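# Carry foam block to the recessed shelving section's shelf

## Task

Pick up the small foam block lying on the desk and set it down on a shelf of the shelving unit at the far end of the aisle, namely the section that is recessed deeper than its neighbours. The block must rest directly on the shelf board, not on top of a box or carton. The robot must neither tip over nor finish leaning, or the task fails.

## Robot and tools

ROBOT. A Hello Robot Stretch 4 in a physics simulator, about 1.6 m tall. It has one arm: an omni-wheel base, a lift that rides up a mast, a telescoping arm reaching forward, and a wrist with yaw, pitch and roll ending in a two-finger gripper. The base rim lies within 0.23 m of the base origin. Loose objects may occasionally get nudged by something else.

FRAMES. Base frame: origin on the floor below the base centre, x forward, y left, z up, in metres. hand_pose (a point between the open fingertips) is reported in this frame and may be slightly wrong. The odometry frame is wherever the base frame was when the scene began. base_odometry counts wheel rotation only, so slip looks like travel; heading is in rad, left positive, -3.142 to 3.142.

move. One action per call; the robot keeps moving after the call returns (within about 0.5 s). blocking must always be false; true or omitting it gets the call refused. An action holds "base", "joints" or both, optionally with "speeds", "pace", "contact_limits"; or else {"end_of_arm": "enable_torque"} on its own, which re-powers wrist or gripper motors that shut off. A move with no action just reports state and images.
- base: an offset from where the base last reported itself (or from its current spot if a move was still running). {"translate_m": d} straight, forward positive; {"strafe_m": d} sideways, left positive; both -2 to 2 m, and these two may be combined for a straight diagonal. {"rotate_rad": d} spins in place, counter-clockwise positive, -3.2 to 3.2; it cannot be combined.
- joints: absolute targets by name. lift_m 0 to 1.2 m; arm_m 0 to 0.55 m; wrist_yaw_rad -1.134 to 4.276 (0 straight ahead, left positive, 3.14 tucked back); wrist_pitch_rad -1.117 to 4.259 (0 level, 1.57 pointing down); wrist_roll_rad -1.117 to 4.259 (0 fingers level, positive clockwise viewed from behind); gripper_m -0.038 to 0.141, the fingertip gap in metres (reading may be off by up to 0.015; -0.02 or less presses fingers together). Targets outside range are clipped and the result notes it. Done tolerances: 0.004 for lift, arm and gripper, 0.02 rad for wrist joints.
- pace: "slow", "default", "fast", "max". Base tops out at 0.1/0.3/0.4/0.6 m/s and 1/2/3/4 rad/s; lift 0.15 to 0.5 m/s; arm 0.1 to 0.7 m/s; wrist always 1.82 rad/s. A raised lift slows the base. speeds: per-joint top speed instead of pace (not gripper). Any move ends after 14 s (time_out).
- contact_limits: 0 (softest) to 1 (firmest), default 0.5, for arm_m, lift_m, translate_m, strafe_m, rotate_rad; put each next to its own command. A base limit persists until the next base action. Even at 0 the arm needs a firm push to stop; for a gentle press use 0 and aim 1 to 3 mm beyond contact. When lifting a load keep lift_m's limit at 0.15 or more for 1 kg.
- A new move overrides only the joints/base it names; others keep going. A joint or base left out may still strain toward an old target.
- cameras: list from head_camera, head_left_camera, head_right_camera, wrist_camera, all; omitted means all, [] means none.

wait: seconds 0 to 10; returns early once motion ends. stop: brakes everything still running and re-brakes slack wheels; check its "stop:" line. zoom_image: camera plus region [x0, y0, x1, y1] in pixels from the top-left, at most 504x504, on that camera's latest image. finished_scene: scene = current scene number; irreversible, the block must stay placed once the robot is left alone.

RESULTS. "move" reads done or the worst status. base_status/joint_status: done, moving, off_target, contact_stop, time_out, limit_stop_at_own_body, limit_stop_at_tilt, torque_fault. An uncommanded stop or a refused call cancels the rest of that reply's move, wait and finished_scene calls. on_its_own lists unrequested behaviour (slack, held at target, odd servo current). lidar_m: 12 distances in 30-degree sectors counter-clockwise from straight ahead (4th left, 7th behind, 10th right); "-" means nothing seen or closer than 0.25 m. wrist_depth_mm: 7x7 grid of depths, 100 to 2000 mm. turned_by_wheels vs turned_by_imu differing by over about 0.1 rad over one move suggests a collision or slip. base_tilt in degrees (forward, right). motor_effort in percent with peak in brackets; servo_current in mA. A gripped object is not shown by gripper_m or done; a rise in the gripper's servo_current after closing suggests a grip. To grasp, command a gap more than 0.015 below the object's width; about 0.06 below resists pulling.

AVOID. Self-collision: gripper over the base with lift below about 0.2 (0.45 pointing down), tilting up while rolled or yawed right, or rolling/tilting while folded back. A slack lift can drop; slack wheels can roll. Tilt above 6 degrees freezes lift, arm and wheels. Don't drive or turn fast with a heavy load and the arm out, don't push hard, don't drop the block or strike things. The simulation keeps running while you think, so moving motions continue.

Each tool is called as name(argument=value, ...) on one line, values as JSON.

## Session

move()

Scene clock: 0.00 s.
base_odometry: x=+0.000 y=+0.000 heading=+0.000
turned_by_wheels: +0.000
turned_by_imu: +0.000
base_tilt: forward=+0.4 right=+1.5
lidar_m: 1.23 1.23 1.41 2.40 1.42 1.83 2.96 2.95 1.60 1.35 1.35 1.48
base_status: not commanded
joint_positions: lift_m=+0.140 arm_m=+0.002 wrist_yaw_rad=+3.046 wrist_pitch_rad=+0.002 wrist_roll_rad=+0.000 gripper_m=+0.056
joint_status: not commanded
measured_speeds: all 0
motor_effort: lift_m=+20 arm_m=-4 wheel_0=+0 wheel_1=+0 wheel_2=+0
servo_current: wrist_yaw_rad=33 wrist_pitch_rad=33 wrist_roll_rad=26 gripper_m=46
hand_pose: x=-0.1056 y=+0.1144 z=+0.3181 quat_wxyz=(+0.048, -0.001, +0.000, +0.999) (m; base frame)
wrist_depth_mm: 136 139 - - - - - / 114 140 - - - - - / 123 150 - - - - - / 137 192 - - - - - / - - - - - 1921 - / 1118 1138 196 1008 1078 1205 1205 / 798 723 831 152 759 866 854
pictures: head_camera, head_left_camera, head_right_camera, wrist_camera

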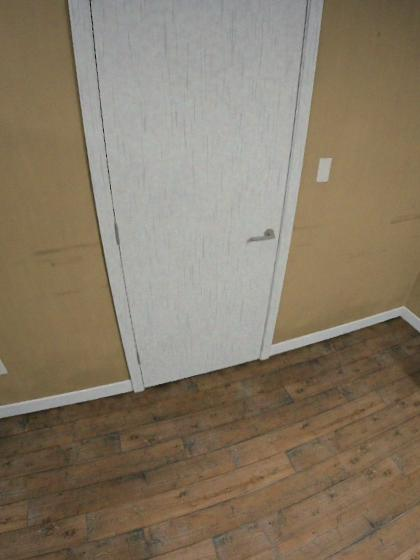

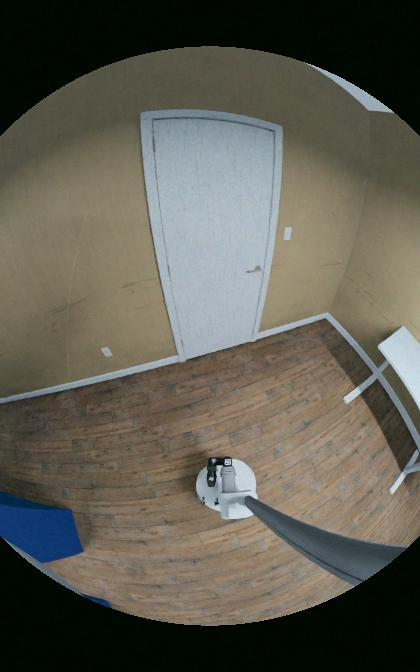

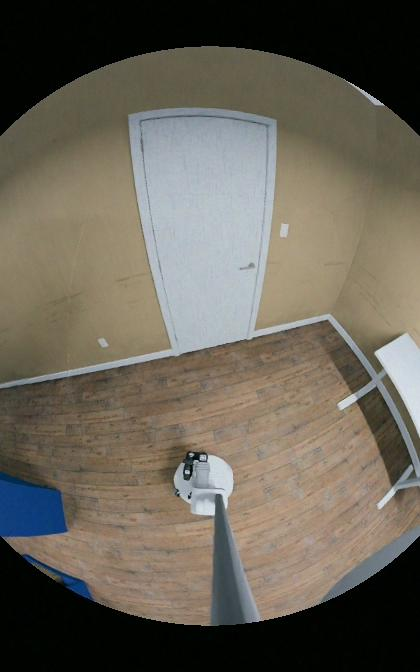

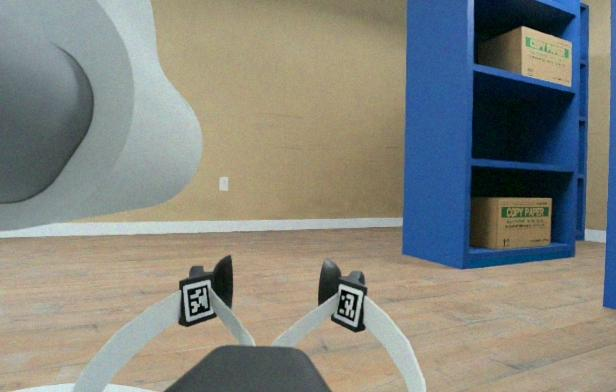

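move(base={"rotate_rad": -1.4}, joints={"lift_m": 0.85, "gripper_m": 0.12}, pace="max", blocking=false, cameras=[])

wait(seconds=2)

Scene clock: 4.67 s.
move: moving
base_odometry: x=+0.000 y=+0.000 heading=-0.523
turned_by_wheels: -0.523
turned_by_imu: -0.514
base_tilt: forward=+0.4 right=+1.4
lidar_m: 1.47 1.24 1.23 1.45 2.45 1.43 1.87 2.94 2.94 1.58 1.34 1.34
base_status: rotate_rad moving
joint_positions: lift_m=+0.271 arm_m=+0.002 wrist_yaw_rad=+3.046 wrist_pitch_rad=+0.002 wrist_roll_rad=+0.000 gripper_m=+0.076
joint_status: lift_m moving; gripper_m moving
measured_speeds: translate_m=+0.000 strafe_m=+0.000 rotate_rad=-1.985 lift_m=+0.495 arm_m=+0.000 wrist_yaw_rad=+0.000 wrist_pitch_rad=+0.000 wrist_roll_rad=+0.000
motor_effort: lift_m=+29(29) arm_m=-4(4) wheel_0=+8(9) wheel_1=+11(11) wheel_2=+10(11)
servo_current: wrist_yaw_rad=39(46) wrist_pitch_rad=39(52) wrist_roll_rad=26(33) gripper_m=72(111)
hand_pose: x=-0.1056 y=+0.1144 z=+0.4487 quat_wxyz=(+0.048, -0.001, +0.000, +0.999) (m; base frame)
wrist_depth_mm: 137 139 - - - - - / 113 140 - - - - - / 121 147 - - - - - / 137 188 - - - - - / - - - - - - - / 1464 1366 199 1537 189 1308 1576 / 1042 878 1078 149 976 1060 1118
pictures: none
No camera images: "cameras" was empty.

Scene clock: 6.37 s.
earlier move: done
base_odometry: x=+0.000 y=+0.000 heading=-1.400
turned_by_wheels: -0.877
turned_by_imu: -0.869
base_tilt: forward=+0.4 right=+1.4
lidar_m: 1.33 1.36 1.35 1.25 1.29 1.63 1.43 1.46 1.82 2.95 2.99 1.46
base_status: done
joint_positions: lift_m=+0.850 arm_m=+0.002 wrist_yaw_rad=+3.046 wrist_pitch_rad=+0.002 wrist_roll_rad=+0.000 gripper_m=+0.120
joint_status: all done
measured_speeds: all 0
motor_effort: lift_m=+23(29) arm_m=-4(4) wheel_0=+1(9) wheel_1=+0(12) wheel_2=+0(11)
servo_current: wrist_yaw_rad=33(46) wrist_pitch_rad=33(52) wrist_roll_rad=33(33) gripper_m=39(111)
hand_pose: x=-0.1056 y=+0.1144 z=+1.0273 quat_wxyz=(+0.048, -0.001, +0.000, +0.999) (m; base frame)
wrist_depth_mm: 136 140 - - - - - / 115 141 - - - - - / 121 152 - - - - - / 138 193 - - - - - / - - - - - - - / - 188 - - 197 - - / - 139 - - - - -
wait: 1.70 of 2 s (the move ended)
pictures: head_camera, head_left_camera, head_right_camera, wrist_camera
camera_calibration:
wrist_camera: T_world_to_cam=[[0.142573, 0.988827, 0.043527, -0.165525], [0.0287116, 0.039826, -0.998794, 1.07755], [-0.989368, 0.143651, -0.0227126, 0.132034], [0, 0, 0, 1]] pos_world=[0.123292, 0.101794, 1.08645]

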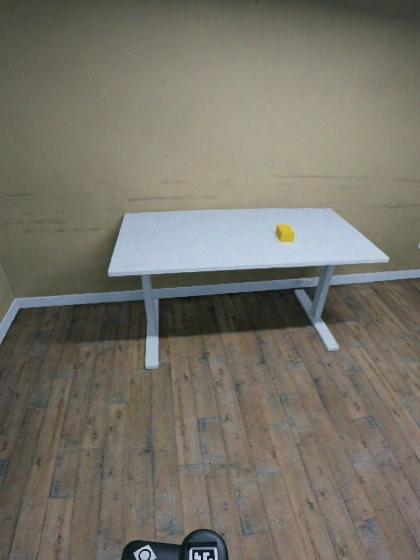

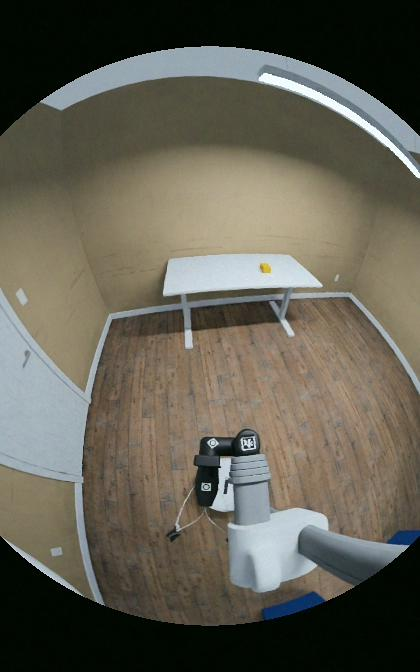

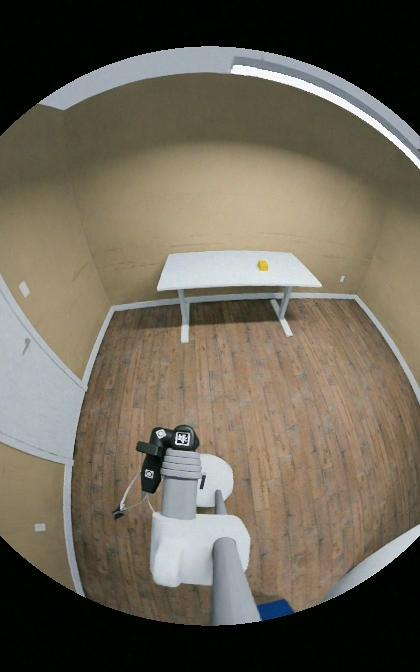

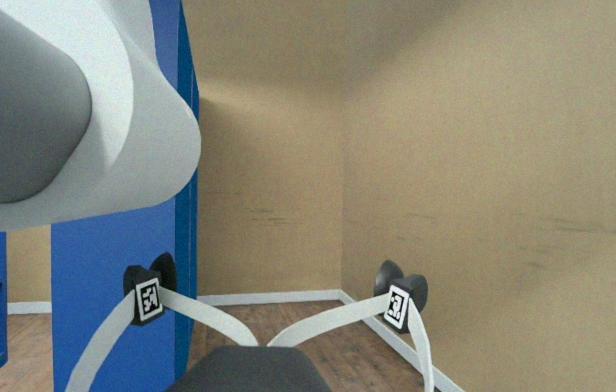

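move(base={"translate_m": 0.65, "strafe_m": -0.48}, joints={"wrist_yaw_rad": 0, "wrist_pitch_rad": 0.5, "lift_m": 0.95}, pace="max", blocking=false, cameras=[])

zoom_image(camera="head_camera", region=[230, 190, 340, 290])

wait(seconds=4)

Scene clock: 26.60 s.
move: moving
base_odometry: x=-0.021 y=-0.043 heading=-1.400
turned_by_wheels: +0.000
turned_by_imu: -0.001
base_tilt: forward=+0.3 right=+1.4
lidar_m: 1.31 1.35 1.34 1.27 1.31 1.67 1.46 1.49 1.91 2.91 2.93 1.40
base_status: translate_m moving; strafe_m moving
joint_positions: lift_m=+0.942 arm_m=+0.002 wrist_yaw_rad=+2.349 wrist_pitch_rad=+0.498 wrist_roll_rad=+0.000 gripper_m=+0.120
joint_status: lift_m moving; wrist_yaw_rad moving; wrist_pitch_rad moving
measured_speeds: translate_m=+0.146 strafe_m=-0.109 rotate_rad=-0.001 lift_m=+0.138 arm_m=+0.000 wrist_yaw_rad=-1.811 wrist_pitch_rad=+0.059 wrist_roll_rad=+0.000
motor_effort: lift_m=+22(27) arm_m=-4(4) wheel_0=+10(10) wheel_1=-5(5) wheel_2=-10(10)
servo_current: wrist_yaw_rad=91(98) wrist_pitch_rad=59(78) wrist_roll_rad=26(33) gripper_m=39(52)
hand_pose: x=+0.0575 y=+0.2417 z=+0.9828 quat_wxyz=(+0.374, -0.228, +0.095, +0.894) (m; base frame)
wrist_depth_mm: - - - - - - - / - - - - - - - / - - - - - - - / - - - - - - - / 1756 1808 1808 1863 1756 - - / 1464 220 1397 1576 197 - - / 1308 1255 1336 152 1281 1308 1281
pictures: none
No camera images: "cameras" was empty.

Scaled by 4.582 from the camera's 420x560 image, which has a finer 1200x1600 frame.

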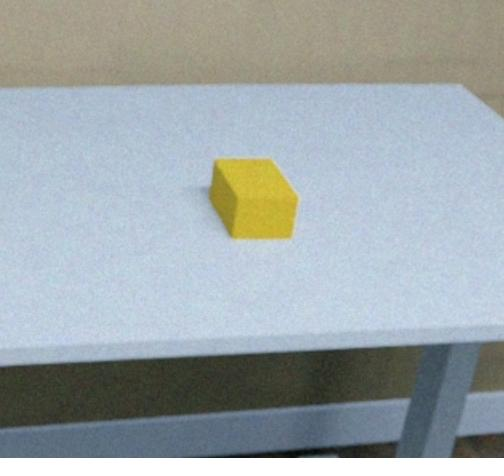

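Scene clock: 29.47 s.
earlier move: done
base_odometry: x=-0.363 y=-0.722 heading=-1.400
turned_by_wheels: +0.000
turned_by_imu: -0.002
base_tilt: forward=+0.3 right=+1.5
lidar_m: 0.72 0.78 0.99 1.78 1.84 2.34 2.00 2.10 2.61 2.39 2.44 0.80
base_status: done
joint_positions: lift_m=+0.950 arm_m=+0.002 wrist_yaw_rad=+0.003 wrist_pitch_rad=+0.500 wrist_roll_rad=+0.000 gripper_m=+0.120
joint_status: all done
measured_speeds: all 0
motor_effort: lift_m=+22(27) arm_m=-4(4) wheel_0=-1(12) wheel_1=-2(5) wheel_2=+1(11)
servo_current: wrist_yaw_rad=39(130) wrist_pitch_rad=46(78) wrist_roll_rad=26(33) gripper_m=39(59)
hand_pose: x=+0.4266 y=-0.0865 z=+0.9898 quat_wxyz=(+0.969, +0.000, +0.247, +0.002) (m; base frame)
wrist_depth_mm: - - - - - - - / - - - - - - - / - - - - - - - / - - - - - - - / - - - - 1182 1808 1863 / 1499 220 1430 1618 195 1537 1537 / 1255 1229 1336 152 1308 1308 1366
wait: 2.87 of 4 s (the move ended)
pictures: head_camera, head_left_camera, head_right_camera, wrist_camera
camera_calibration:
wrist_camera: T_world_to_cam=[[-0.0179282, -0.997965, 0.0611864, -0.162023], [-0.498445, -0.0441286, -0.865798, 1.11876], [0.866736, -0.0460202, -0.496639, 0.347422], [0, 0, 0, 1]] pos_world=[0.253611, -0.096336, 1.15107]

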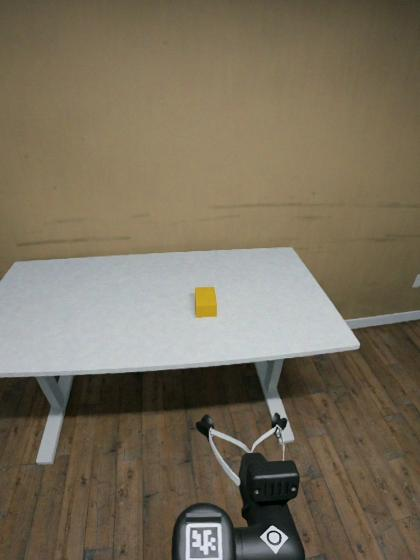

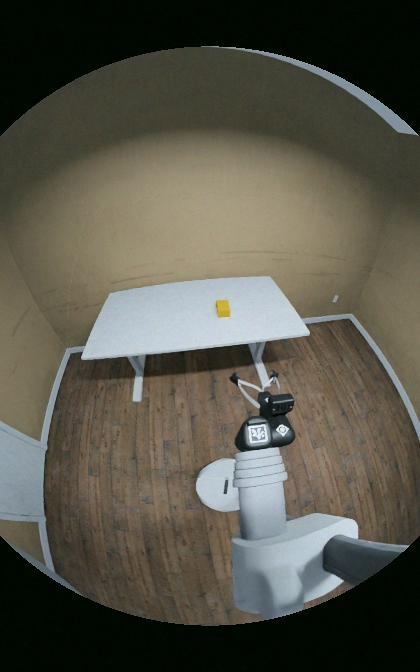

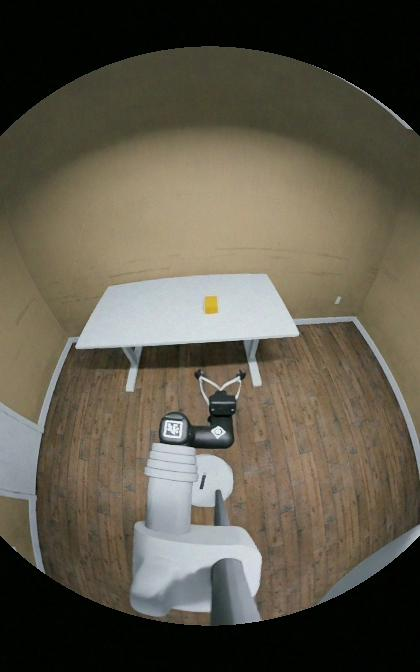

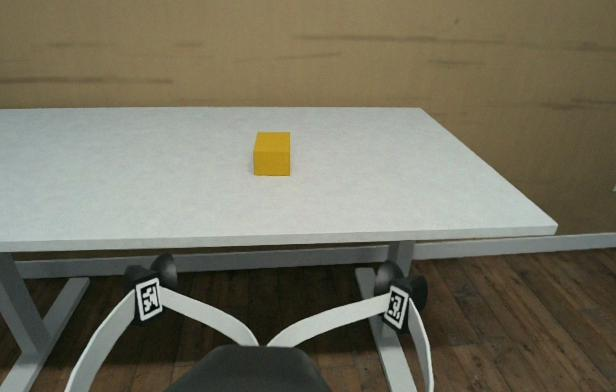

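move(base={"translate_m": 0.33, "strafe_m": 0.04}, joints={"wrist_pitch_rad": 0.5, "lift_m": 0.87, "gripper_m": 0.141}, pace="max", blocking=false, cameras=[])

wait(seconds=4, cameras=["head_camera", "wrist_camera"])

Scene clock: 46.63 s.
move: moving
base_odometry: x=-0.351 y=-0.761 heading=-1.400
turned_by_wheels: +0.000
turned_by_imu: -0.001
base_tilt: forward=+0.2 right=+1.4
lidar_m: 0.70 0.72 0.94 1.77 1.84 2.35 2.05 2.15 2.58 2.40 2.41 0.76
base_status: translate_m moving; strafe_m moving
joint_positions: lift_m=+0.872 arm_m=+0.002 wrist_yaw_rad=+0.003 wrist_pitch_rad=+0.500 wrist_roll_rad=+0.000 gripper_m=+0.133
joint_status: lift_m moving; wrist_pitch_rad moving; gripper_m moving
measured_speeds: translate_m=+0.153 strafe_m=+0.017 rotate_rad=-0.004 lift_m=-0.071 arm_m=+0.000 wrist_yaw_rad=+0.000 wrist_pitch_rad=+0.000 wrist_roll_rad=+0.000
motor_effort: lift_m=+15(19) arm_m=-4(4) wheel_0=+5(6) wheel_1=+6(8) wheel_2=-11(11)
servo_current: wrist_yaw_rad=39(39) wrist_pitch_rad=46(65) wrist_roll_rad=26(33) gripper_m=78(104)
hand_pose: x=+0.4266 y=-0.0866 z=+0.9118 quat_wxyz=(+0.969, +0.000, +0.247, +0.002) (m; base frame)
wrist_depth_mm: - - - - - - - / - - - - - - - / - - - - - - - / - - - - - - - / - - 1618 1661 1138 1708 1708 / 1397 202 1308 1499 200 1464 1499 / 1182 1138 1229 - 1255 1229 1281
pictures: none
No camera images: "cameras" was empty.

Scene clock: 48.47 s.
earlier move: done
base_odometry: x=-0.267 y=-1.041 heading=-1.400
turned_by_wheels: +0.000
turned_by_imu: -0.001
base_tilt: forward=+0.4 right=+1.3
lidar_m: 0.42 0.43 0.54 1.79 1.84 2.33 2.35 2.44 2.59 2.38 0.67 0.47
base_status: done
joint_positions: lift_m=+0.870 arm_m=+0.002 wrist_yaw_rad=+0.003 wrist_pitch_rad=+0.500 wrist_roll_rad=+0.000 gripper_m=+0.141
joint_status: all done
measured_speeds: all 0
motor_effort: lift_m=+15(19) arm_m=-4(4) wheel_0=+1(7) wheel_1=+0(9) wheel_2=+2(12)
servo_current: wrist_yaw_rad=39(46) wrist_pitch_rad=46(65) wrist_roll_rad=33(39) gripper_m=46(104)
hand_pose: x=+0.4266 y=-0.0866 z=+0.9103 quat_wxyz=(+0.969, +0.000, +0.247, +0.002) (m; base frame)
wrist_depth_mm: - - - - - - - / - - - - - - - / - - - - - - - / - - - 508 - - - / - - - - - - - / - 187 172 - 195 - - / - - - - - - -
wait: 1.83 of 4 s (the move ended)
pictures: head_camera, wrist_camera
camera_calibration:
wrist_camera: T_world_to_cam=[[-0.0181867, -0.997965, 0.061115, -0.157024], [-0.498645, -0.0439275, -0.865692, 1.04992], [0.866615, -0.0462188, -0.496832, 0.308293], [0, 0, 0, 1]] pos_world=[0.253511, -0.0963355, 1.07168]

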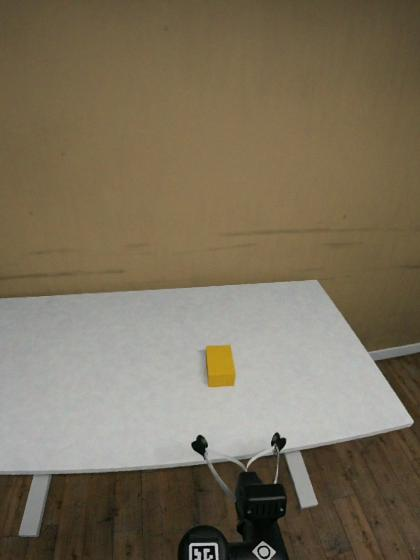

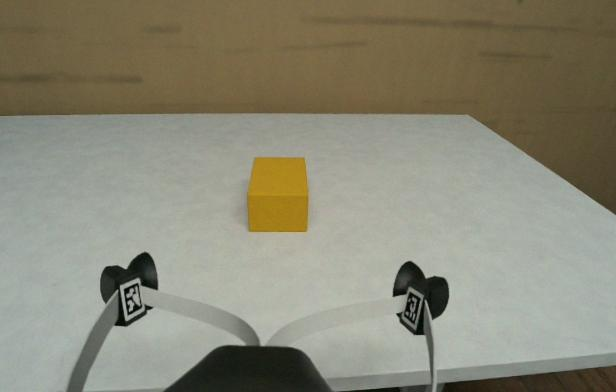

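move(joints={"lift_m": 0.762, "arm_m": 0.325}, contact_limits={"lift_m": 0.2, "arm_m": 0.2}, blocking=false, cameras=[])

wait(seconds=4, cameras=["head_camera", "wrist_camera"])

Scene clock: 59.70 s.
move: moving
base_odometry: x=-0.267 y=-1.041 heading=-1.400
turned_by_wheels: +0.000
turned_by_imu: -0.001
base_tilt: forward=+0.3 right=+1.3
lidar_m: 0.42 0.42 0.57 1.78 1.84 2.34 2.34 2.44 2.60 2.38 0.66 0.45
base_status: not commanded
joint_positions: lift_m=+0.831 arm_m=+0.054 wrist_yaw_rad=+0.003 wrist_pitch_rad=+0.500 wrist_roll_rad=+0.000 gripper_m=+0.141
joint_status: lift_m moving; arm_m moving
measured_speeds: translate_m=+0.000 strafe_m=+0.000 rotate_rad=+0.000 lift_m=-0.149 arm_m=+0.198 wrist_yaw_rad=+0.000 wrist_pitch_rad=+0.000 wrist_roll_rad=+0.000
motor_effort: lift_m=+13(14) arm_m=+5(9) wheel_0=+1(1) wheel_1=+0(0) wheel_2=+2(2)
servo_current: wrist_yaw_rad=46(46) wrist_pitch_rad=33(46) wrist_roll_rad=33(33) gripper_m=52(52)
contact_limits: arm_m 0.2; lift_m 0.2
hand_pose: x=+0.4788 y=-0.0866 z=+0.8712 quat_wxyz=(+0.969, +0.000, +0.247, +0.002) (m; base frame)
wrist_depth_mm: - - - - - - - / - - - - - - - / - - - - - - - / - - 449 449 - - - / - - - - - - - / - 188 - - 196 - - / - - - - - - -
pictures: none
No camera images: "cameras" was empty.

Scene clock: 61.27 s.
earlier move: done
base_odometry: x=-0.267 y=-1.041 heading=-1.400
turned_by_wheels: +0.000
turned_by_imu: +0.000
base_tilt: forward=+0.2 right=+1.4
lidar_m: 0.39 0.44 0.55 1.78 1.84 2.36 2.36 2.42 2.56 2.40 0.70 0.45
base_status: not commanded
joint_positions: lift_m=+0.762 arm_m=+0.325 wrist_yaw_rad=+0.003 wrist_pitch_rad=+0.500 wrist_roll_rad=+0.000 gripper_m=+0.141
joint_status: all done
measured_speeds: all 0
motor_effort: lift_m=+14(16) arm_m=+6(9) wheel_0=+1(1) wheel_1=+0(0) wheel_2=+2(2)
servo_current: wrist_yaw_rad=33(46) wrist_pitch_rad=39(52) wrist_roll_rad=33(39) gripper_m=46(52)
contact_limits: arm_m 0.2; lift_m 0.2
hand_pose: x=+0.7491 y=-0.0866 z=+0.8024 quat_wxyz=(+0.969, +0.000, +0.247, +0.002) (m; base frame)
wrist_depth_mm: - - - - - - - / - - - - - - - / - - - - - - - / - - 249 254 - - - / - - 208 211 - - - / - 188 183 180 195 - - / - - 202 - - - -
wait: 1.57 of 4 s (the move ended)
pictures: head_camera, wrist_camera
camera_calibration:
wrist_camera: T_world_to_cam=[[-0.0181867, -0.997965, 0.061115, -0.144565], [-0.498645, -0.0439275, -0.865692, 1.11733], [0.866615, -0.0462188, -0.496832, -0.0247988], [0, 0, 0, 1]] pos_world=[0.576011, -0.0963355, 0.963775]

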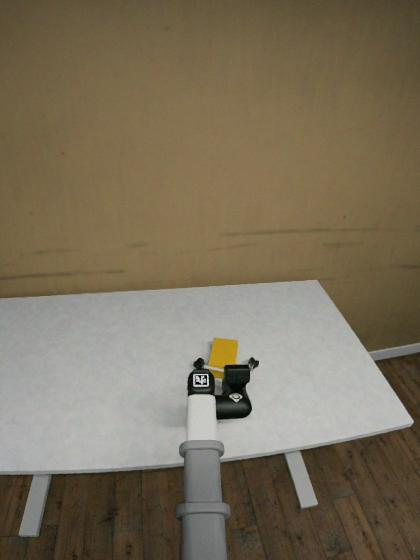

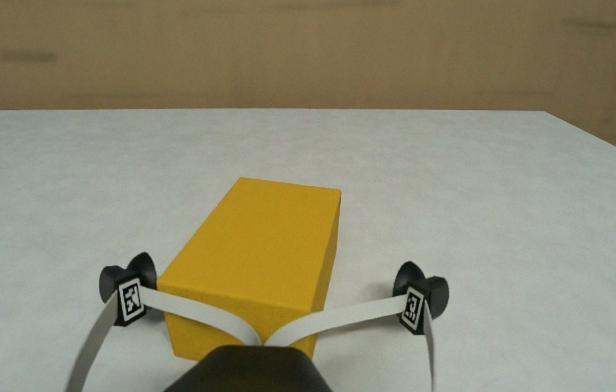

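move(joints={"gripper_m": 0.035}, blocking=false, cameras=[])

wait(seconds=3, cameras=["head_camera", "wrist_camera"])

Scene clock: 71.13 s.
move: moving
base_odometry: x=-0.267 y=-1.041 heading=-1.400
turned_by_wheels: +0.000
turned_by_imu: -0.001
base_tilt: forward=+0.4 right=+1.3
lidar_m: 0.43 0.45 0.59 1.78 1.80 2.36 2.34 2.43 2.60 2.38 0.71 0.47
base_status: not commanded
joint_positions: lift_m=+0.762 arm_m=+0.325 wrist_yaw_rad=+0.003 wrist_pitch_rad=+0.500 wrist_roll_rad=+0.000 gripper_m=+0.129
joint_status: gripper_m moving
measured_speeds: all 0
motor_effort: lift_m=+14(14) arm_m=+6(6) wheel_0=+1(1) wheel_1=+0(0) wheel_2=+2(2)
servo_current: wrist_yaw_rad=46(46) wrist_pitch_rad=46(52) wrist_roll_rad=26(33) gripper_m=111(111)
contact_limits: arm_m 0.2; lift_m 0.2
hand_pose: x=+0.7491 y=-0.0866 z=+0.8024 quat_wxyz=(+0.969, +0.000, +0.247, +0.002) (m; base frame)
wrist_depth_mm: - - - - - - - / - - - - - - - / - - - - - - - / - - 250 253 - - - / - - 208 211 - - - / - 187 185 181 195 - - / - - 201 - - - -
pictures: none
No camera images: "cameras" was empty.

Scene clock: 72.63 s.
earlier move: done
base_odometry: x=-0.267 y=-1.041 heading=-1.400
turned_by_wheels: +0.000
turned_by_imu: +0.000
base_tilt: forward=+0.5 right=+1.5
lidar_m: 0.42 0.44 0.58 1.79 1.84 2.35 2.31 2.41 2.61 2.38 0.68 0.48
base_status: not commanded
joint_positions: lift_m=+0.762 arm_m=+0.325 wrist_yaw_rad=+0.003 wrist_pitch_rad=+0.500 wrist_roll_rad=+0.000 gripper_m=+0.036
joint_status: all done
measured_speeds: all 0
motor_effort: lift_m=+14(14) arm_m=+7(7) wheel_0=+1(1) wheel_1=+0(0) wheel_2=+2(2)
servo_current: wrist_yaw_rad=39(46) wrist_pitch_rad=46(59) wrist_roll_rad=26(33) gripper_m=104(202)
contact_limits: arm_m 0.2; lift_m 0.2
hand_pose: x=+0.7491 y=-0.0866 z=+0.8024 quat_wxyz=(+0.969, +0.000, +0.247, +0.002) (m; base frame)
wrist_depth_mm: - - - - - - - / - - - - - - - / - - - - - - - / - - 248 239 - - - / - - 196 199 - - - / - 177 174 174 183 - - / - - 150 148 - - -
wait: 1.50 of 3 s (the move ended)
pictures: head_camera, wrist_camera
camera_calibration:
wrist_camera: T_world_to_cam=[[-0.0181867, -0.997965, 0.061115, -0.144565], [-0.498645, -0.0439275, -0.865692, 1.11733], [0.866615, -0.0462188, -0.496832, -0.0247988], [0, 0, 0, 1]] pos_world=[0.576011, -0.0963355, 0.963775]

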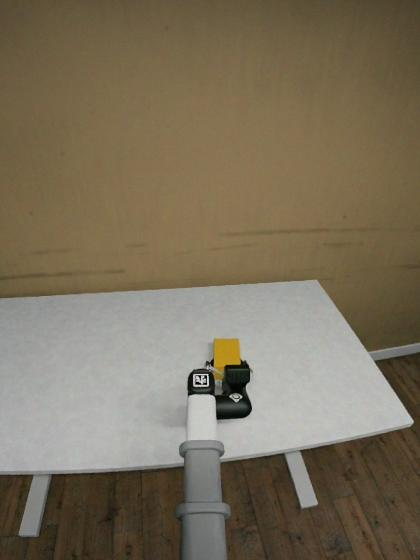

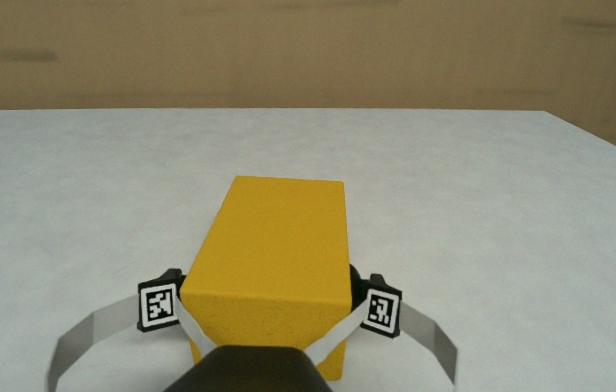

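move(joints={"lift_m": 0.92, "wrist_pitch_rad": 0.3}, blocking=false, cameras=[])

wait(seconds=0.4, cameras=["wrist_camera"])

move(base={"translate_m": -0.5}, joints={"arm_m": 0.02}, pace="fast", blocking=false, cameras=[])

wait(seconds=3, cameras=["wrist_camera"])

move(base={"rotate_rad": 3.1}, pace="fast", blocking=false, cameras=[])

wait(seconds=3.5)

Scene clock: 85.10 s.
move: moving
base_odometry: x=-0.267 y=-1.041 heading=-1.400
turned_by_wheels: +0.000
turned_by_imu: -0.001
base_tilt: forward=+0.3 right=+1.3
lidar_m: 0.42 0.43 0.56 1.79 1.86 2.33 2.35 2.41 2.60 2.36 0.73 0.47
base_status: not commanded
joint_positions: lift_m=+0.801 arm_m=+0.325 wrist_yaw_rad=+0.003 wrist_pitch_rad=+0.307 wrist_roll_rad=+0.000 gripper_m=+0.036
joint_status: lift_m moving; wrist_pitch_rad moving
measured_speeds: translate_m=+0.000 strafe_m=+0.000 rotate_rad=+0.000 lift_m=+0.149 arm_m=+0.000 wrist_yaw_rad=+0.000 wrist_pitch_rad=-0.003 wrist_roll_rad=+0.000
motor_effort: lift_m=+25(27) arm_m=+6(6) wheel_0=+1(1) wheel_1=+0(0) wheel_2=+2(2)
servo_current: wrist_yaw_rad=33(46) wrist_pitch_rad=52(98) wrist_roll_rad=26(33) gripper_m=98(111)
contact_limits: arm_m 0.2
hand_pose: x=+0.7708 y=-0.0865 z=+0.8918 quat_wxyz=(+0.988, +0.000, +0.153, +0.002) (m; base frame)
wrist_depth_mm: - - - - - - - / - - - - - - - / - - - - - - - / - - 248 240 - - - / - - 196 199 - - - / - 177 174 174 183 - - / - - 150 149 - - -
pictures: none
No camera images: "cameras" was empty.

Scene clock: 85.50 s.
earlier move: moving
base_odometry: x=-0.267 y=-1.041 heading=-1.400
turned_by_wheels: +0.000
turned_by_imu: +0.000
base_tilt: forward=+0.4 right=+1.5
lidar_m: 0.42 0.43 0.56 1.77 1.83 2.33 2.36 2.41 2.61 2.39 0.67 0.48
base_status: not commanded
joint_positions: lift_m=+0.876 arm_m=+0.325 wrist_yaw_rad=+0.003 wrist_pitch_rad=+0.307 wrist_roll_rad=+0.000 gripper_m=+0.036
joint_status: lift_m moving; wrist_pitch_rad moving
measured_speeds: translate_m=+0.000 strafe_m=+0.000 rotate_rad=+0.000 lift_m=+0.167 arm_m=+0.000 wrist_yaw_rad=+0.000 wrist_pitch_rad=+0.000 wrist_roll_rad=+0.000
motor_effort: lift_m=+25(27) arm_m=+6(6) wheel_0=+1(1) wheel_1=+0(0) wheel_2=+2(2)
servo_current: wrist_yaw_rad=39(46) wrist_pitch_rad=46(98) wrist_roll_rad=26(33) gripper_m=104(111)
contact_limits: arm_m 0.2
hand_pose: x=+0.7709 y=-0.0865 z=+0.9670 quat_wxyz=(+0.988, +0.000, +0.153, +0.002) (m; base frame)
wrist_depth_mm: - - - - - - - / - - - - - - - / - - - - - - - / - - 248 240 - - - / - - 196 199 - - - / - 177 174 174 183 - - / - - 150 149 - - -
wait: 0.40 s; no rest
pictures: wrist_camera
camera_calibration:
wrist_camera: T_world_to_cam=[[-0.0295426, -0.997996, 0.0559565, -0.140418], [-0.32333, -0.04343, -0.945289, 1.21262], [0.945825, -0.0460187, -0.321399, -0.192592], [0, 0, 0, 1]] pos_world=[0.570088, -0.0963353, 1.09224]

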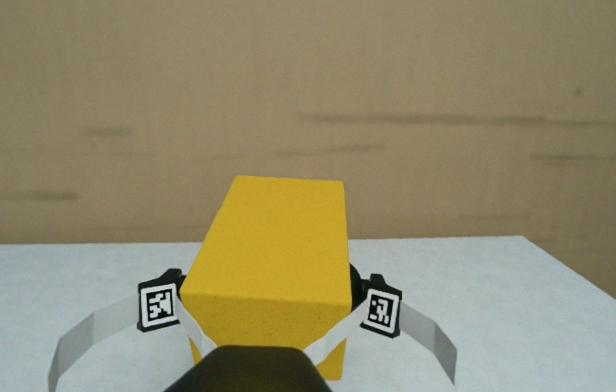

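Scene clock: 86.00 s.
move: moving
base_odometry: x=-0.274 y=-0.998 heading=-1.400
turned_by_wheels: +0.000
turned_by_imu: +0.000
base_tilt: forward=+0.4 right=+1.3
lidar_m: 0.45 0.49 0.61 1.79 1.83 2.34 2.31 2.41 2.62 2.38 0.76 0.50
base_status: translate_m moving
joint_positions: lift_m=+0.919 arm_m=+0.247 wrist_yaw_rad=+0.003 wrist_pitch_rad=+0.307 wrist_roll_rad=+0.000 gripper_m=+0.036
joint_status: lift_m moving; arm_m moving; wrist_pitch_rad moving
measured_speeds: translate_m=-0.162 strafe_m=+0.000 rotate_rad=+0.003 lift_m=+0.017 arm_m=-0.298 wrist_yaw_rad=+0.000 wrist_pitch_rad=+0.000 wrist_roll_rad=+0.000
motor_effort: lift_m=+23(27) arm_m=-7(11) wheel_0=-7(9) wheel_1=-6(7) wheel_2=+12(12)
servo_current: wrist_yaw_rad=33(39) wrist_pitch_rad=46(59) wrist_roll_rad=33(33) gripper_m=98(111)
hand_pose: x=+0.6927 y=-0.0865 z=+1.0105 quat_wxyz=(+0.988, +0.000, +0.153, +0.002) (m; base frame)
wrist_depth_mm: - - - - - - - / - - - - - - - / - - - - - - - / - - 248 240 - - - / - - 196 200 - - - / - 177 174 174 183 - - / - - 150 149 - - -
pictures: none
No camera images: "cameras" was empty.

Scene clock: 88.23 s.
earlier move: done
base_odometry: x=-0.352 y=-0.548 heading=-1.400
turned_by_wheels: +0.000
turned_by_imu: -0.001
base_tilt: forward=+0.3 right=+1.4
lidar_m: 0.90 0.93 1.20 1.72 1.76 2.28 1.83 1.97 2.65 2.43 2.44 0.97
base_status: done
joint_positions: lift_m=+0.920 arm_m=+0.020 wrist_yaw_rad=+0.003 wrist_pitch_rad=+0.307 wrist_roll_rad=+0.000 gripper_m=+0.036
joint_status: all done
measured_speeds: all 0
motor_effort: lift_m=+24(27) arm_m=-6(11) wheel_0=-2(9) wheel_1=-2(7) wheel_2=-2(13)
servo_current: wrist_yaw_rad=46(46) wrist_pitch_rad=72(72) wrist_roll_rad=26(39) gripper_m=104(117)
hand_pose: x=+0.4663 y=-0.0866 z=+1.0108 quat_wxyz=(+0.988, +0.000, +0.153, +0.002) (m; base frame)
wrist_depth_mm: - - - - - - - / - - - - - - - / - - - - - - - / - - 248 240 - - - / - - 196 199 - - - / - 177 175 175 183 1921 1808 / 138 1499 186 149 1464 1499 1618
wait: 2.23 of 3 s (the move ended)
pictures: wrist_camera
camera_calibration:
wrist_camera: T_world_to_cam=[[-0.0295864, -0.998, 0.0558539, -0.151834], [-0.323119, -0.0433291, -0.945366, 1.15548], [0.945896, -0.0460175, -0.321191, 0.109292], [0, 0, 0, 1]] pos_world=[0.265488, -0.0964352, 1.13594]

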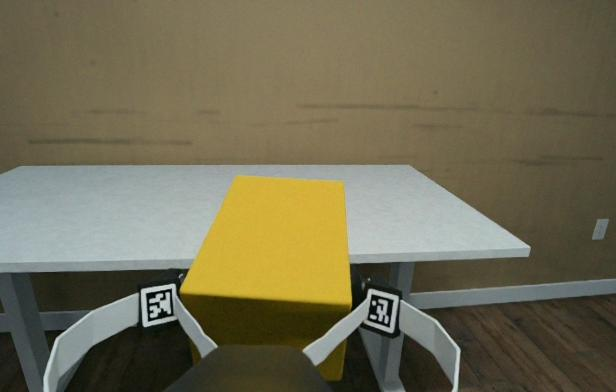

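Scene clock: 88.73 s.
move: moving
base_odometry: x=-0.352 y=-0.548 heading=-1.159
turned_by_wheels: +0.241
turned_by_imu: +0.237
base_tilt: forward=+0.2 right=+1.6
lidar_m: 0.92 1.01 1.73 1.73 1.90 1.90 1.85 1.99 2.48 2.43 2.21 0.92
base_status: rotate_rad moving
joint_positions: lift_m=+0.920 arm_m=+0.020 wrist_yaw_rad=+0.003 wrist_pitch_rad=+0.307 wrist_roll_rad=+0.000 gripper_m=+0.036
joint_status: not commanded
measured_speeds: translate_m=+0.001 strafe_m=+0.003 rotate_rad=+0.911 lift_m=+0.000 arm_m=+0.000 wrist_yaw_rad=+0.000 wrist_pitch_rad=+0.000 wrist_roll_rad=+0.000
motor_effort: lift_m=+24(24) arm_m=-6(6) wheel_0=-6(7) wheel_1=-7(8) wheel_2=-6(7)
servo_current: wrist_yaw_rad=39(46) wrist_pitch_rad=33(72) wrist_roll_rad=26(33) gripper_m=111(111)
hand_pose: x=+0.4663 y=-0.0866 z=+1.0108 quat_wxyz=(+0.988, +0.000, +0.153, +0.002) (m; base frame)
wrist_depth_mm: - - - - - - - / - - - - - - - / - - - - - - - / - - 248 239 - - - / - - 196 199 - - - / 1708 177 175 174 183 - - / 1397 1430 186 148 1537 1499 1618
pictures: none
No camera images: "cameras" was empty.

Scene clock: 91.20 s.
earlier move: done
base_odometry: x=-0.352 y=-0.548 heading=+1.699
turned_by_wheels: +2.859
turned_by_imu: +2.822
base_tilt: forward=+0.5 right=+1.4
lidar_m: 1.84 1.97 2.77 2.47 2.46 1.03 0.91 0.92 1.14 1.72 1.74 2.13
base_status: done
joint_positions: lift_m=+0.920 arm_m=+0.020 wrist_yaw_rad=+0.003 wrist_pitch_rad=+0.307 wrist_roll_rad=+0.000 gripper_m=+0.036
joint_status: not commanded
measured_speeds: all 0
motor_effort: lift_m=+24(24) arm_m=-6(6) wheel_0=-1(9) wheel_1=-2(8) wheel_2=+0(9)
servo_current: wrist_yaw_rad=26(46) wrist_pitch_rad=46(72) wrist_roll_rad=26(33) gripper_m=104(111)
hand_pose: x=+0.4663 y=-0.0866 z=+1.0108 quat_wxyz=(+0.988, +0.000, +0.153, +0.002) (m; base frame)
wrist_depth_mm: - - - - - - - / 1576 - - - - - - / - - - - - - - / - - 262 251 - - - / - - 197 199 - - - / 1708 186 174 175 184 1983 1808 / 1397 1464 186 149 1576 1464 1618
wait: 2.47 of 3.5 s (the move ended)
pictures: head_camera, head_left_camera, head_right_camera, wrist_camera
camera_calibration:
wrist_camera: T_world_to_cam=[[-0.029681, -0.997996, 0.0558856, -0.151841], [-0.323124, -0.0433285, -0.945364, 1.15551], [0.945891, -0.0461173, -0.32119, 0.109187], [0, 0, 0, 1]] pos_world=[0.265588, -0.096435, 1.13594]

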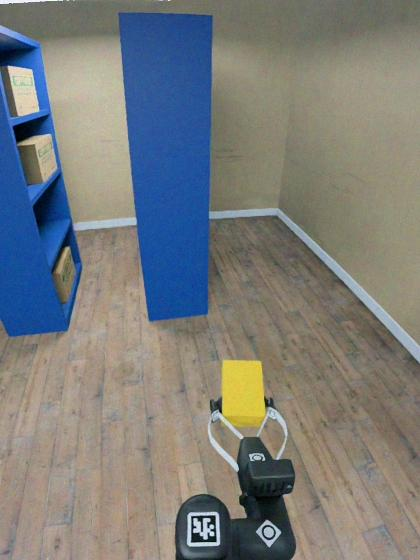

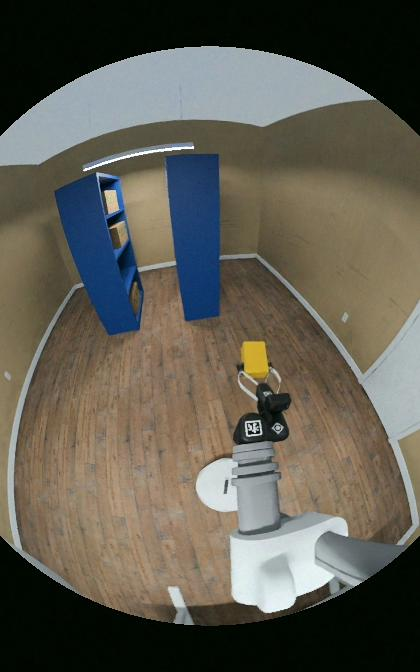

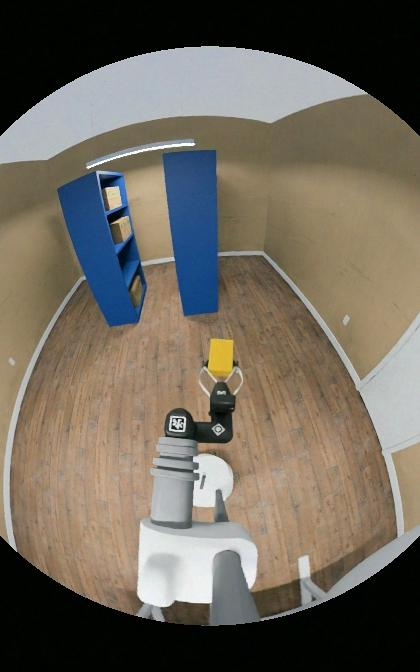

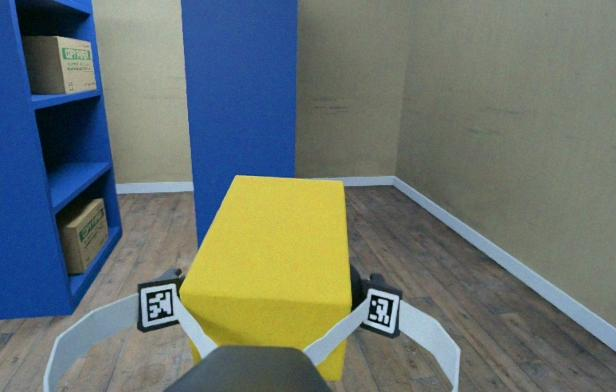

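move(base={"rotate_rad": 0.145}, pace="max", blocking=false, cameras=[])

wait(seconds=0.8, cameras=[])

move(base={"translate_m": 1.2, "strafe_m": 0.425}, pace="max", blocking=false, cameras=[])

wait(seconds=5)

Scene clock: 118.07 s.
move: moving
base_odometry: x=-0.352 y=-0.548 heading=+1.842
turned_by_wheels: +0.142
turned_by_imu: +0.140
base_tilt: forward=+0.3 right=+1.5
lidar_m: 1.83 1.96 2.58 2.45 2.54 1.00 0.91 0.95 1.84 1.73 1.76 2.39
base_status: rotate_rad moving
joint_positions: lift_m=+0.920 arm_m=+0.020 wrist_yaw_rad=+0.003 wrist_pitch_rad=+0.307 wrist_roll_rad=+0.000 gripper_m=+0.036
joint_status: not commanded
measured_speeds: translate_m=+0.000 strafe_m=+0.000 rotate_rad=+0.123 lift_m=+0.000 arm_m=+0.000 wrist_yaw_rad=+0.000 wrist_pitch_rad=+0.000 wrist_roll_rad=+0.000
motor_effort: lift_m=+24(24) arm_m=-6(6) wheel_0=-3(6) wheel_1=-4(6) wheel_2=-2(7)
servo_current: wrist_yaw_rad=33(39) wrist_pitch_rad=39(52) wrist_roll_rad=26(33) gripper_m=111(117)
hand_pose: x=+0.4663 y=-0.0866 z=+1.0108 quat_wxyz=(+0.988, +0.000, +0.153, +0.001) (m; base frame)
wrist_depth_mm: - - - - - - - / - - - - - - - / - - - - - - - / - - - 240 - - - / - - 204 199 - - - / 1708 180 174 175 184 1983 1921 / 1397 1464 186 149 1537 1464 1618
pictures: none
No camera images: "cameras" was empty.

Scene clock: 118.43 s.
earlier move: done
base_odometry: x=-0.352 y=-0.548 heading=+1.844
turned_by_wheels: +0.002
turned_by_imu: +0.002
base_tilt: forward=+0.3 right=+1.5
lidar_m: 1.84 1.98 2.61 2.46 2.56 1.00 0.92 0.96 1.86 1.73 1.78 2.43
base_status: done
joint_positions: lift_m=+0.920 arm_m=+0.020 wrist_yaw_rad=+0.003 wrist_pitch_rad=+0.307 wrist_roll_rad=+0.000 gripper_m=+0.036
joint_status: not commanded
measured_speeds: all 0
motor_effort: lift_m=+24(24) arm_m=-6(6) wheel_0=-1(6) wheel_1=-2(6) wheel_2=+0(7)
servo_current: wrist_yaw_rad=33(46) wrist_pitch_rad=39(52) wrist_roll_rad=33(39) gripper_m=104(117)
hand_pose: x=+0.4663 y=-0.0866 z=+1.0108 quat_wxyz=(+0.988, +0.000, +0.153, +0.001) (m; base frame)
wrist_depth_mm: - - - - - - - / - - - - - - - / - - - - - - - / - - - 240 - - - / - - 204 199 - - - / 1708 181 174 174 184 - 1863 / 1430 1499 186 148 1499 1499 1618
wait: 0.37 of 0.8 s (the move ended)
pictures: none
No camera images: "cameras" was empty.

Scene clock: 118.93 s.
move: moving
base_odometry: x=-0.377 y=-0.512 heading=+1.844
turned_by_wheels: +0.000
turned_by_imu: +0.000
base_tilt: forward=+0.3 right=+1.2
lidar_m: 1.79 1.90 2.57 2.46 2.53 1.01 0.94 0.98 1.86 1.72 1.78 2.44
base_status: translate_m moving; strafe_m moving
joint_positions: lift_m=+0.920 arm_m=+0.020 wrist_yaw_rad=+0.003 wrist_pitch_rad=+0.307 wrist_roll_rad=+0.000 gripper_m=+0.036
joint_status: not commanded
measured_speeds: translate_m=+0.158 strafe_m=+0.057 rotate_rad=-0.001 lift_m=+0.000 arm_m=+0.000 wrist_yaw_rad=+0.000 wrist_pitch_rad=+0.000 wrist_roll_rad=+0.000
motor_effort: lift_m=+24(24) arm_m=-6(6) wheel_0=+3(5) wheel_1=+8(9) wheel_2=-11(11)
servo_current: wrist_yaw_rad=39(39) wrist_pitch_rad=46(59) wrist_roll_rad=33(33) gripper_m=104(111)
hand_pose: x=+0.4663 y=-0.0866 z=+1.0108 quat_wxyz=(+0.988, +0.000, +0.153, +0.001) (m; base frame)
wrist_depth_mm: - - - - - - - / - - - - - - - / - - - - - - - / - - - 240 - - - / - - 204 199 - - - / 1756 181 174 175 184 1983 1921 / 1430 1464 186 149 1537 1499 1618
pictures: none
No camera images: "cameras" was empty.

Scene clock: 123.17 s.
earlier move: done
base_odometry: x=-1.086 y=+0.493 heading=+1.844
turned_by_wheels: +0.000
turned_by_imu: +0.000
base_tilt: forward=+0.4 right=+1.5
lidar_m: 1.11 0.69 0.88 2.09 2.16 2.88 2.46 2.17 2.22 2.11 0.98 0.72
base_status: done
joint_positions: lift_m=+0.920 arm_m=+0.020 wrist_yaw_rad=+0.003 wrist_pitch_rad=+0.307 wrist_roll_rad=+0.000 gripper_m=+0.036
joint_status: not commanded
measured_speeds: all 0
motor_effort: lift_m=+24(24) arm_m=-6(6) wheel_0=+3(6) wheel_1=+0(10) wheel_2=+0(12)
servo_current: wrist_yaw_rad=33(46) wrist_pitch_rad=65(65) wrist_roll_rad=26(33) gripper_m=104(117)
hand_pose: x=+0.4663 y=-0.0866 z=+1.0108 quat_wxyz=(+0.988, +0.000, +0.153, +0.001) (m; base frame)
wrist_depth_mm: - - - - - - - / - - - - - - - / 627 - - - - - - / 1255 - - 251 1042 - - / - - 196 199 866 517 - / - 181 174 174 184 - - / - 1098 150 149 - - -
wait: 4.23 of 5 s (the move ended)
pictures: head_camera, head_left_camera, head_right_camera, wrist_camera
camera_calibration:
wrist_camera: T_world_to_cam=[[-0.0297756, -0.997991, 0.0559173, -0.151855], [-0.323128, -0.0433279, -0.945363, 1.15548], [0.945887, -0.0462172, -0.321189, 0.109271], [0, 0, 0, 1]] pos_world=[0.265488, -0.0964349, 1.13594]

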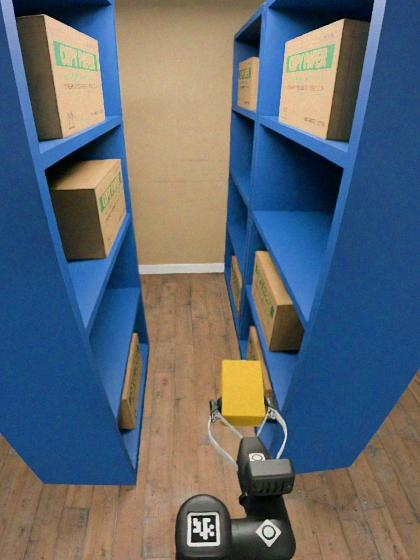

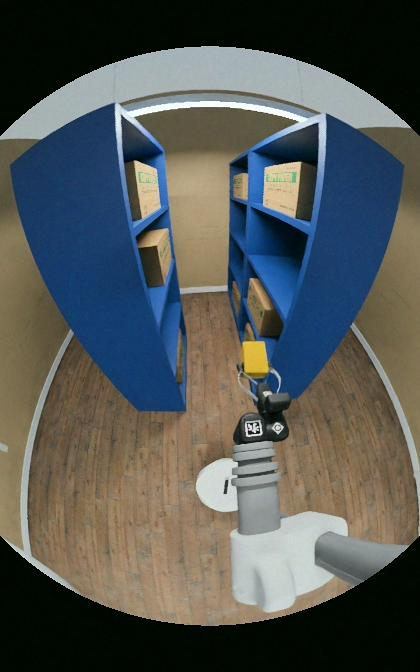

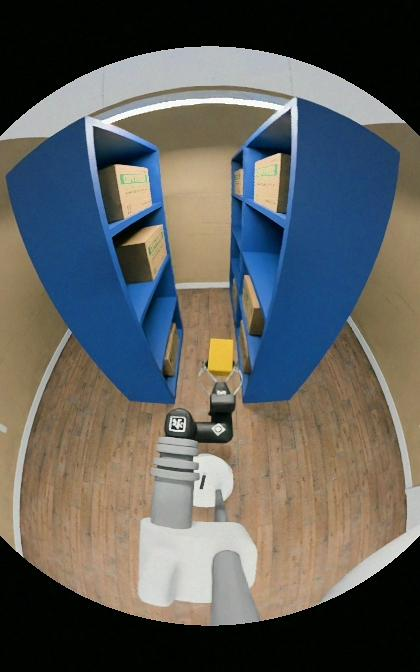

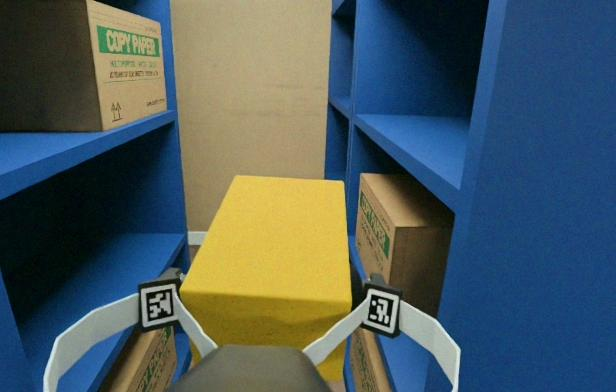

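zoom_image(camera="head_camera", region=[80, 0, 330, 360])

Scaled by 1.400 from the camera's 420x560 image, which has a finer 1200x1600 frame.

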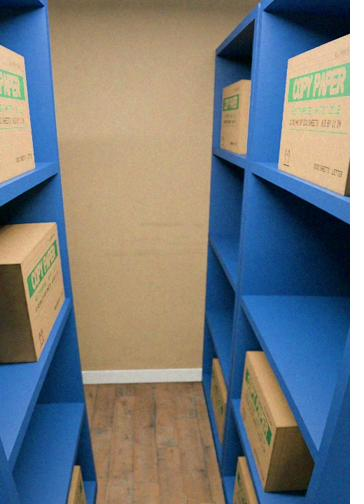

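move(base={"rotate_rad": 0.055}, blocking=false, cameras=[])

wait(seconds=1, cameras=[])

move(base={"translate_m": 0.85, "strafe_m": -0.025}, pace="fast", contact_limits={"translate_m": 0.3, "strafe_m": 0.3}, blocking=false, cameras=[])

wait(seconds=5)

Scene clock: 153.50 s.
move: moving
base_odometry: x=-1.086 y=+0.493 heading=+1.899
turned_by_wheels: +0.055
turned_by_imu: +0.053
base_tilt: forward=+0.4 right=+1.5
lidar_m: 1.02 0.68 0.94 2.08 2.17 3.03 2.95 2.22 2.21 2.11 0.93 0.71
base_status: rotate_rad moving
joint_positions: lift_m=+0.920 arm_m=+0.020 wrist_yaw_rad=+0.003 wrist_pitch_rad=+0.307 wrist_roll_rad=+0.000 gripper_m=+0.036
joint_status: not commanded
measured_speeds: all 0
motor_effort: lift_m=+24(24) arm_m=-6(6) wheel_0=-3(5) wheel_1=-3(4) wheel_2=+1(6)
servo_current: wrist_yaw_rad=46(52) wrist_pitch_rad=39(59) wrist_roll_rad=26(33) gripper_m=104(117)
hand_pose: x=+0.4663 y=-0.0866 z=+1.0108 quat_wxyz=(+0.988, +0.000, +0.153, +0.001) (m; base frame)
wrist_depth_mm: - - - - 1661 - 366 / - - - - - - - / 621 - - - 1464 - - / 517 - 262 251 1160 891 - / - - 196 200 917 842 - / - 181 174 174 184 866 - / - 1042 186 149 1098 - -
pictures: none
No camera images: "cameras" was empty.

Scene clock: 153.63 s.
earlier move: done
base_odometry: x=-1.086 y=+0.493 heading=+1.899
turned_by_wheels: +0.000
turned_by_imu: +0.000
base_tilt: forward=+0.5 right=+1.5
lidar_m: 1.02 0.70 0.94 2.08 2.18 3.03 2.95 2.21 2.22 2.12 0.89 0.72
base_status: done
joint_positions: lift_m=+0.920 arm_m=+0.020 wrist_yaw_rad=+0.003 wrist_pitch_rad=+0.307 wrist_roll_rad=+0.000 gripper_m=+0.036
joint_status: not commanded
measured_speeds: all 0
motor_effort: lift_m=+24(24) arm_m=-6(6) wheel_0=-2(5) wheel_1=-3(4) wheel_2=-1(6)
servo_current: wrist_yaw_rad=33(52) wrist_pitch_rad=59(59) wrist_roll_rad=26(33) gripper_m=111(117)
hand_pose: x=+0.4663 y=-0.0866 z=+1.0108 quat_wxyz=(+0.988, +0.000, +0.153, +0.001) (m; base frame)
wrist_depth_mm: - - - - - - 364 / - - - - - - - / 621 - - - 1499 - - / 517 - 263 251 1160 891 - / - - 196 199 917 842 - / - 181 174 174 185 866 - / - 1042 185 149 1060 - -
wait: 0.13 of 1 s (the move ended)
pictures: none
No camera images: "cameras" was empty.

"contact_limits": translate_m and strafe_m are given together and make one move, which takes one limit: state it under one of them only

not run: a call was refused earlier in this reply.


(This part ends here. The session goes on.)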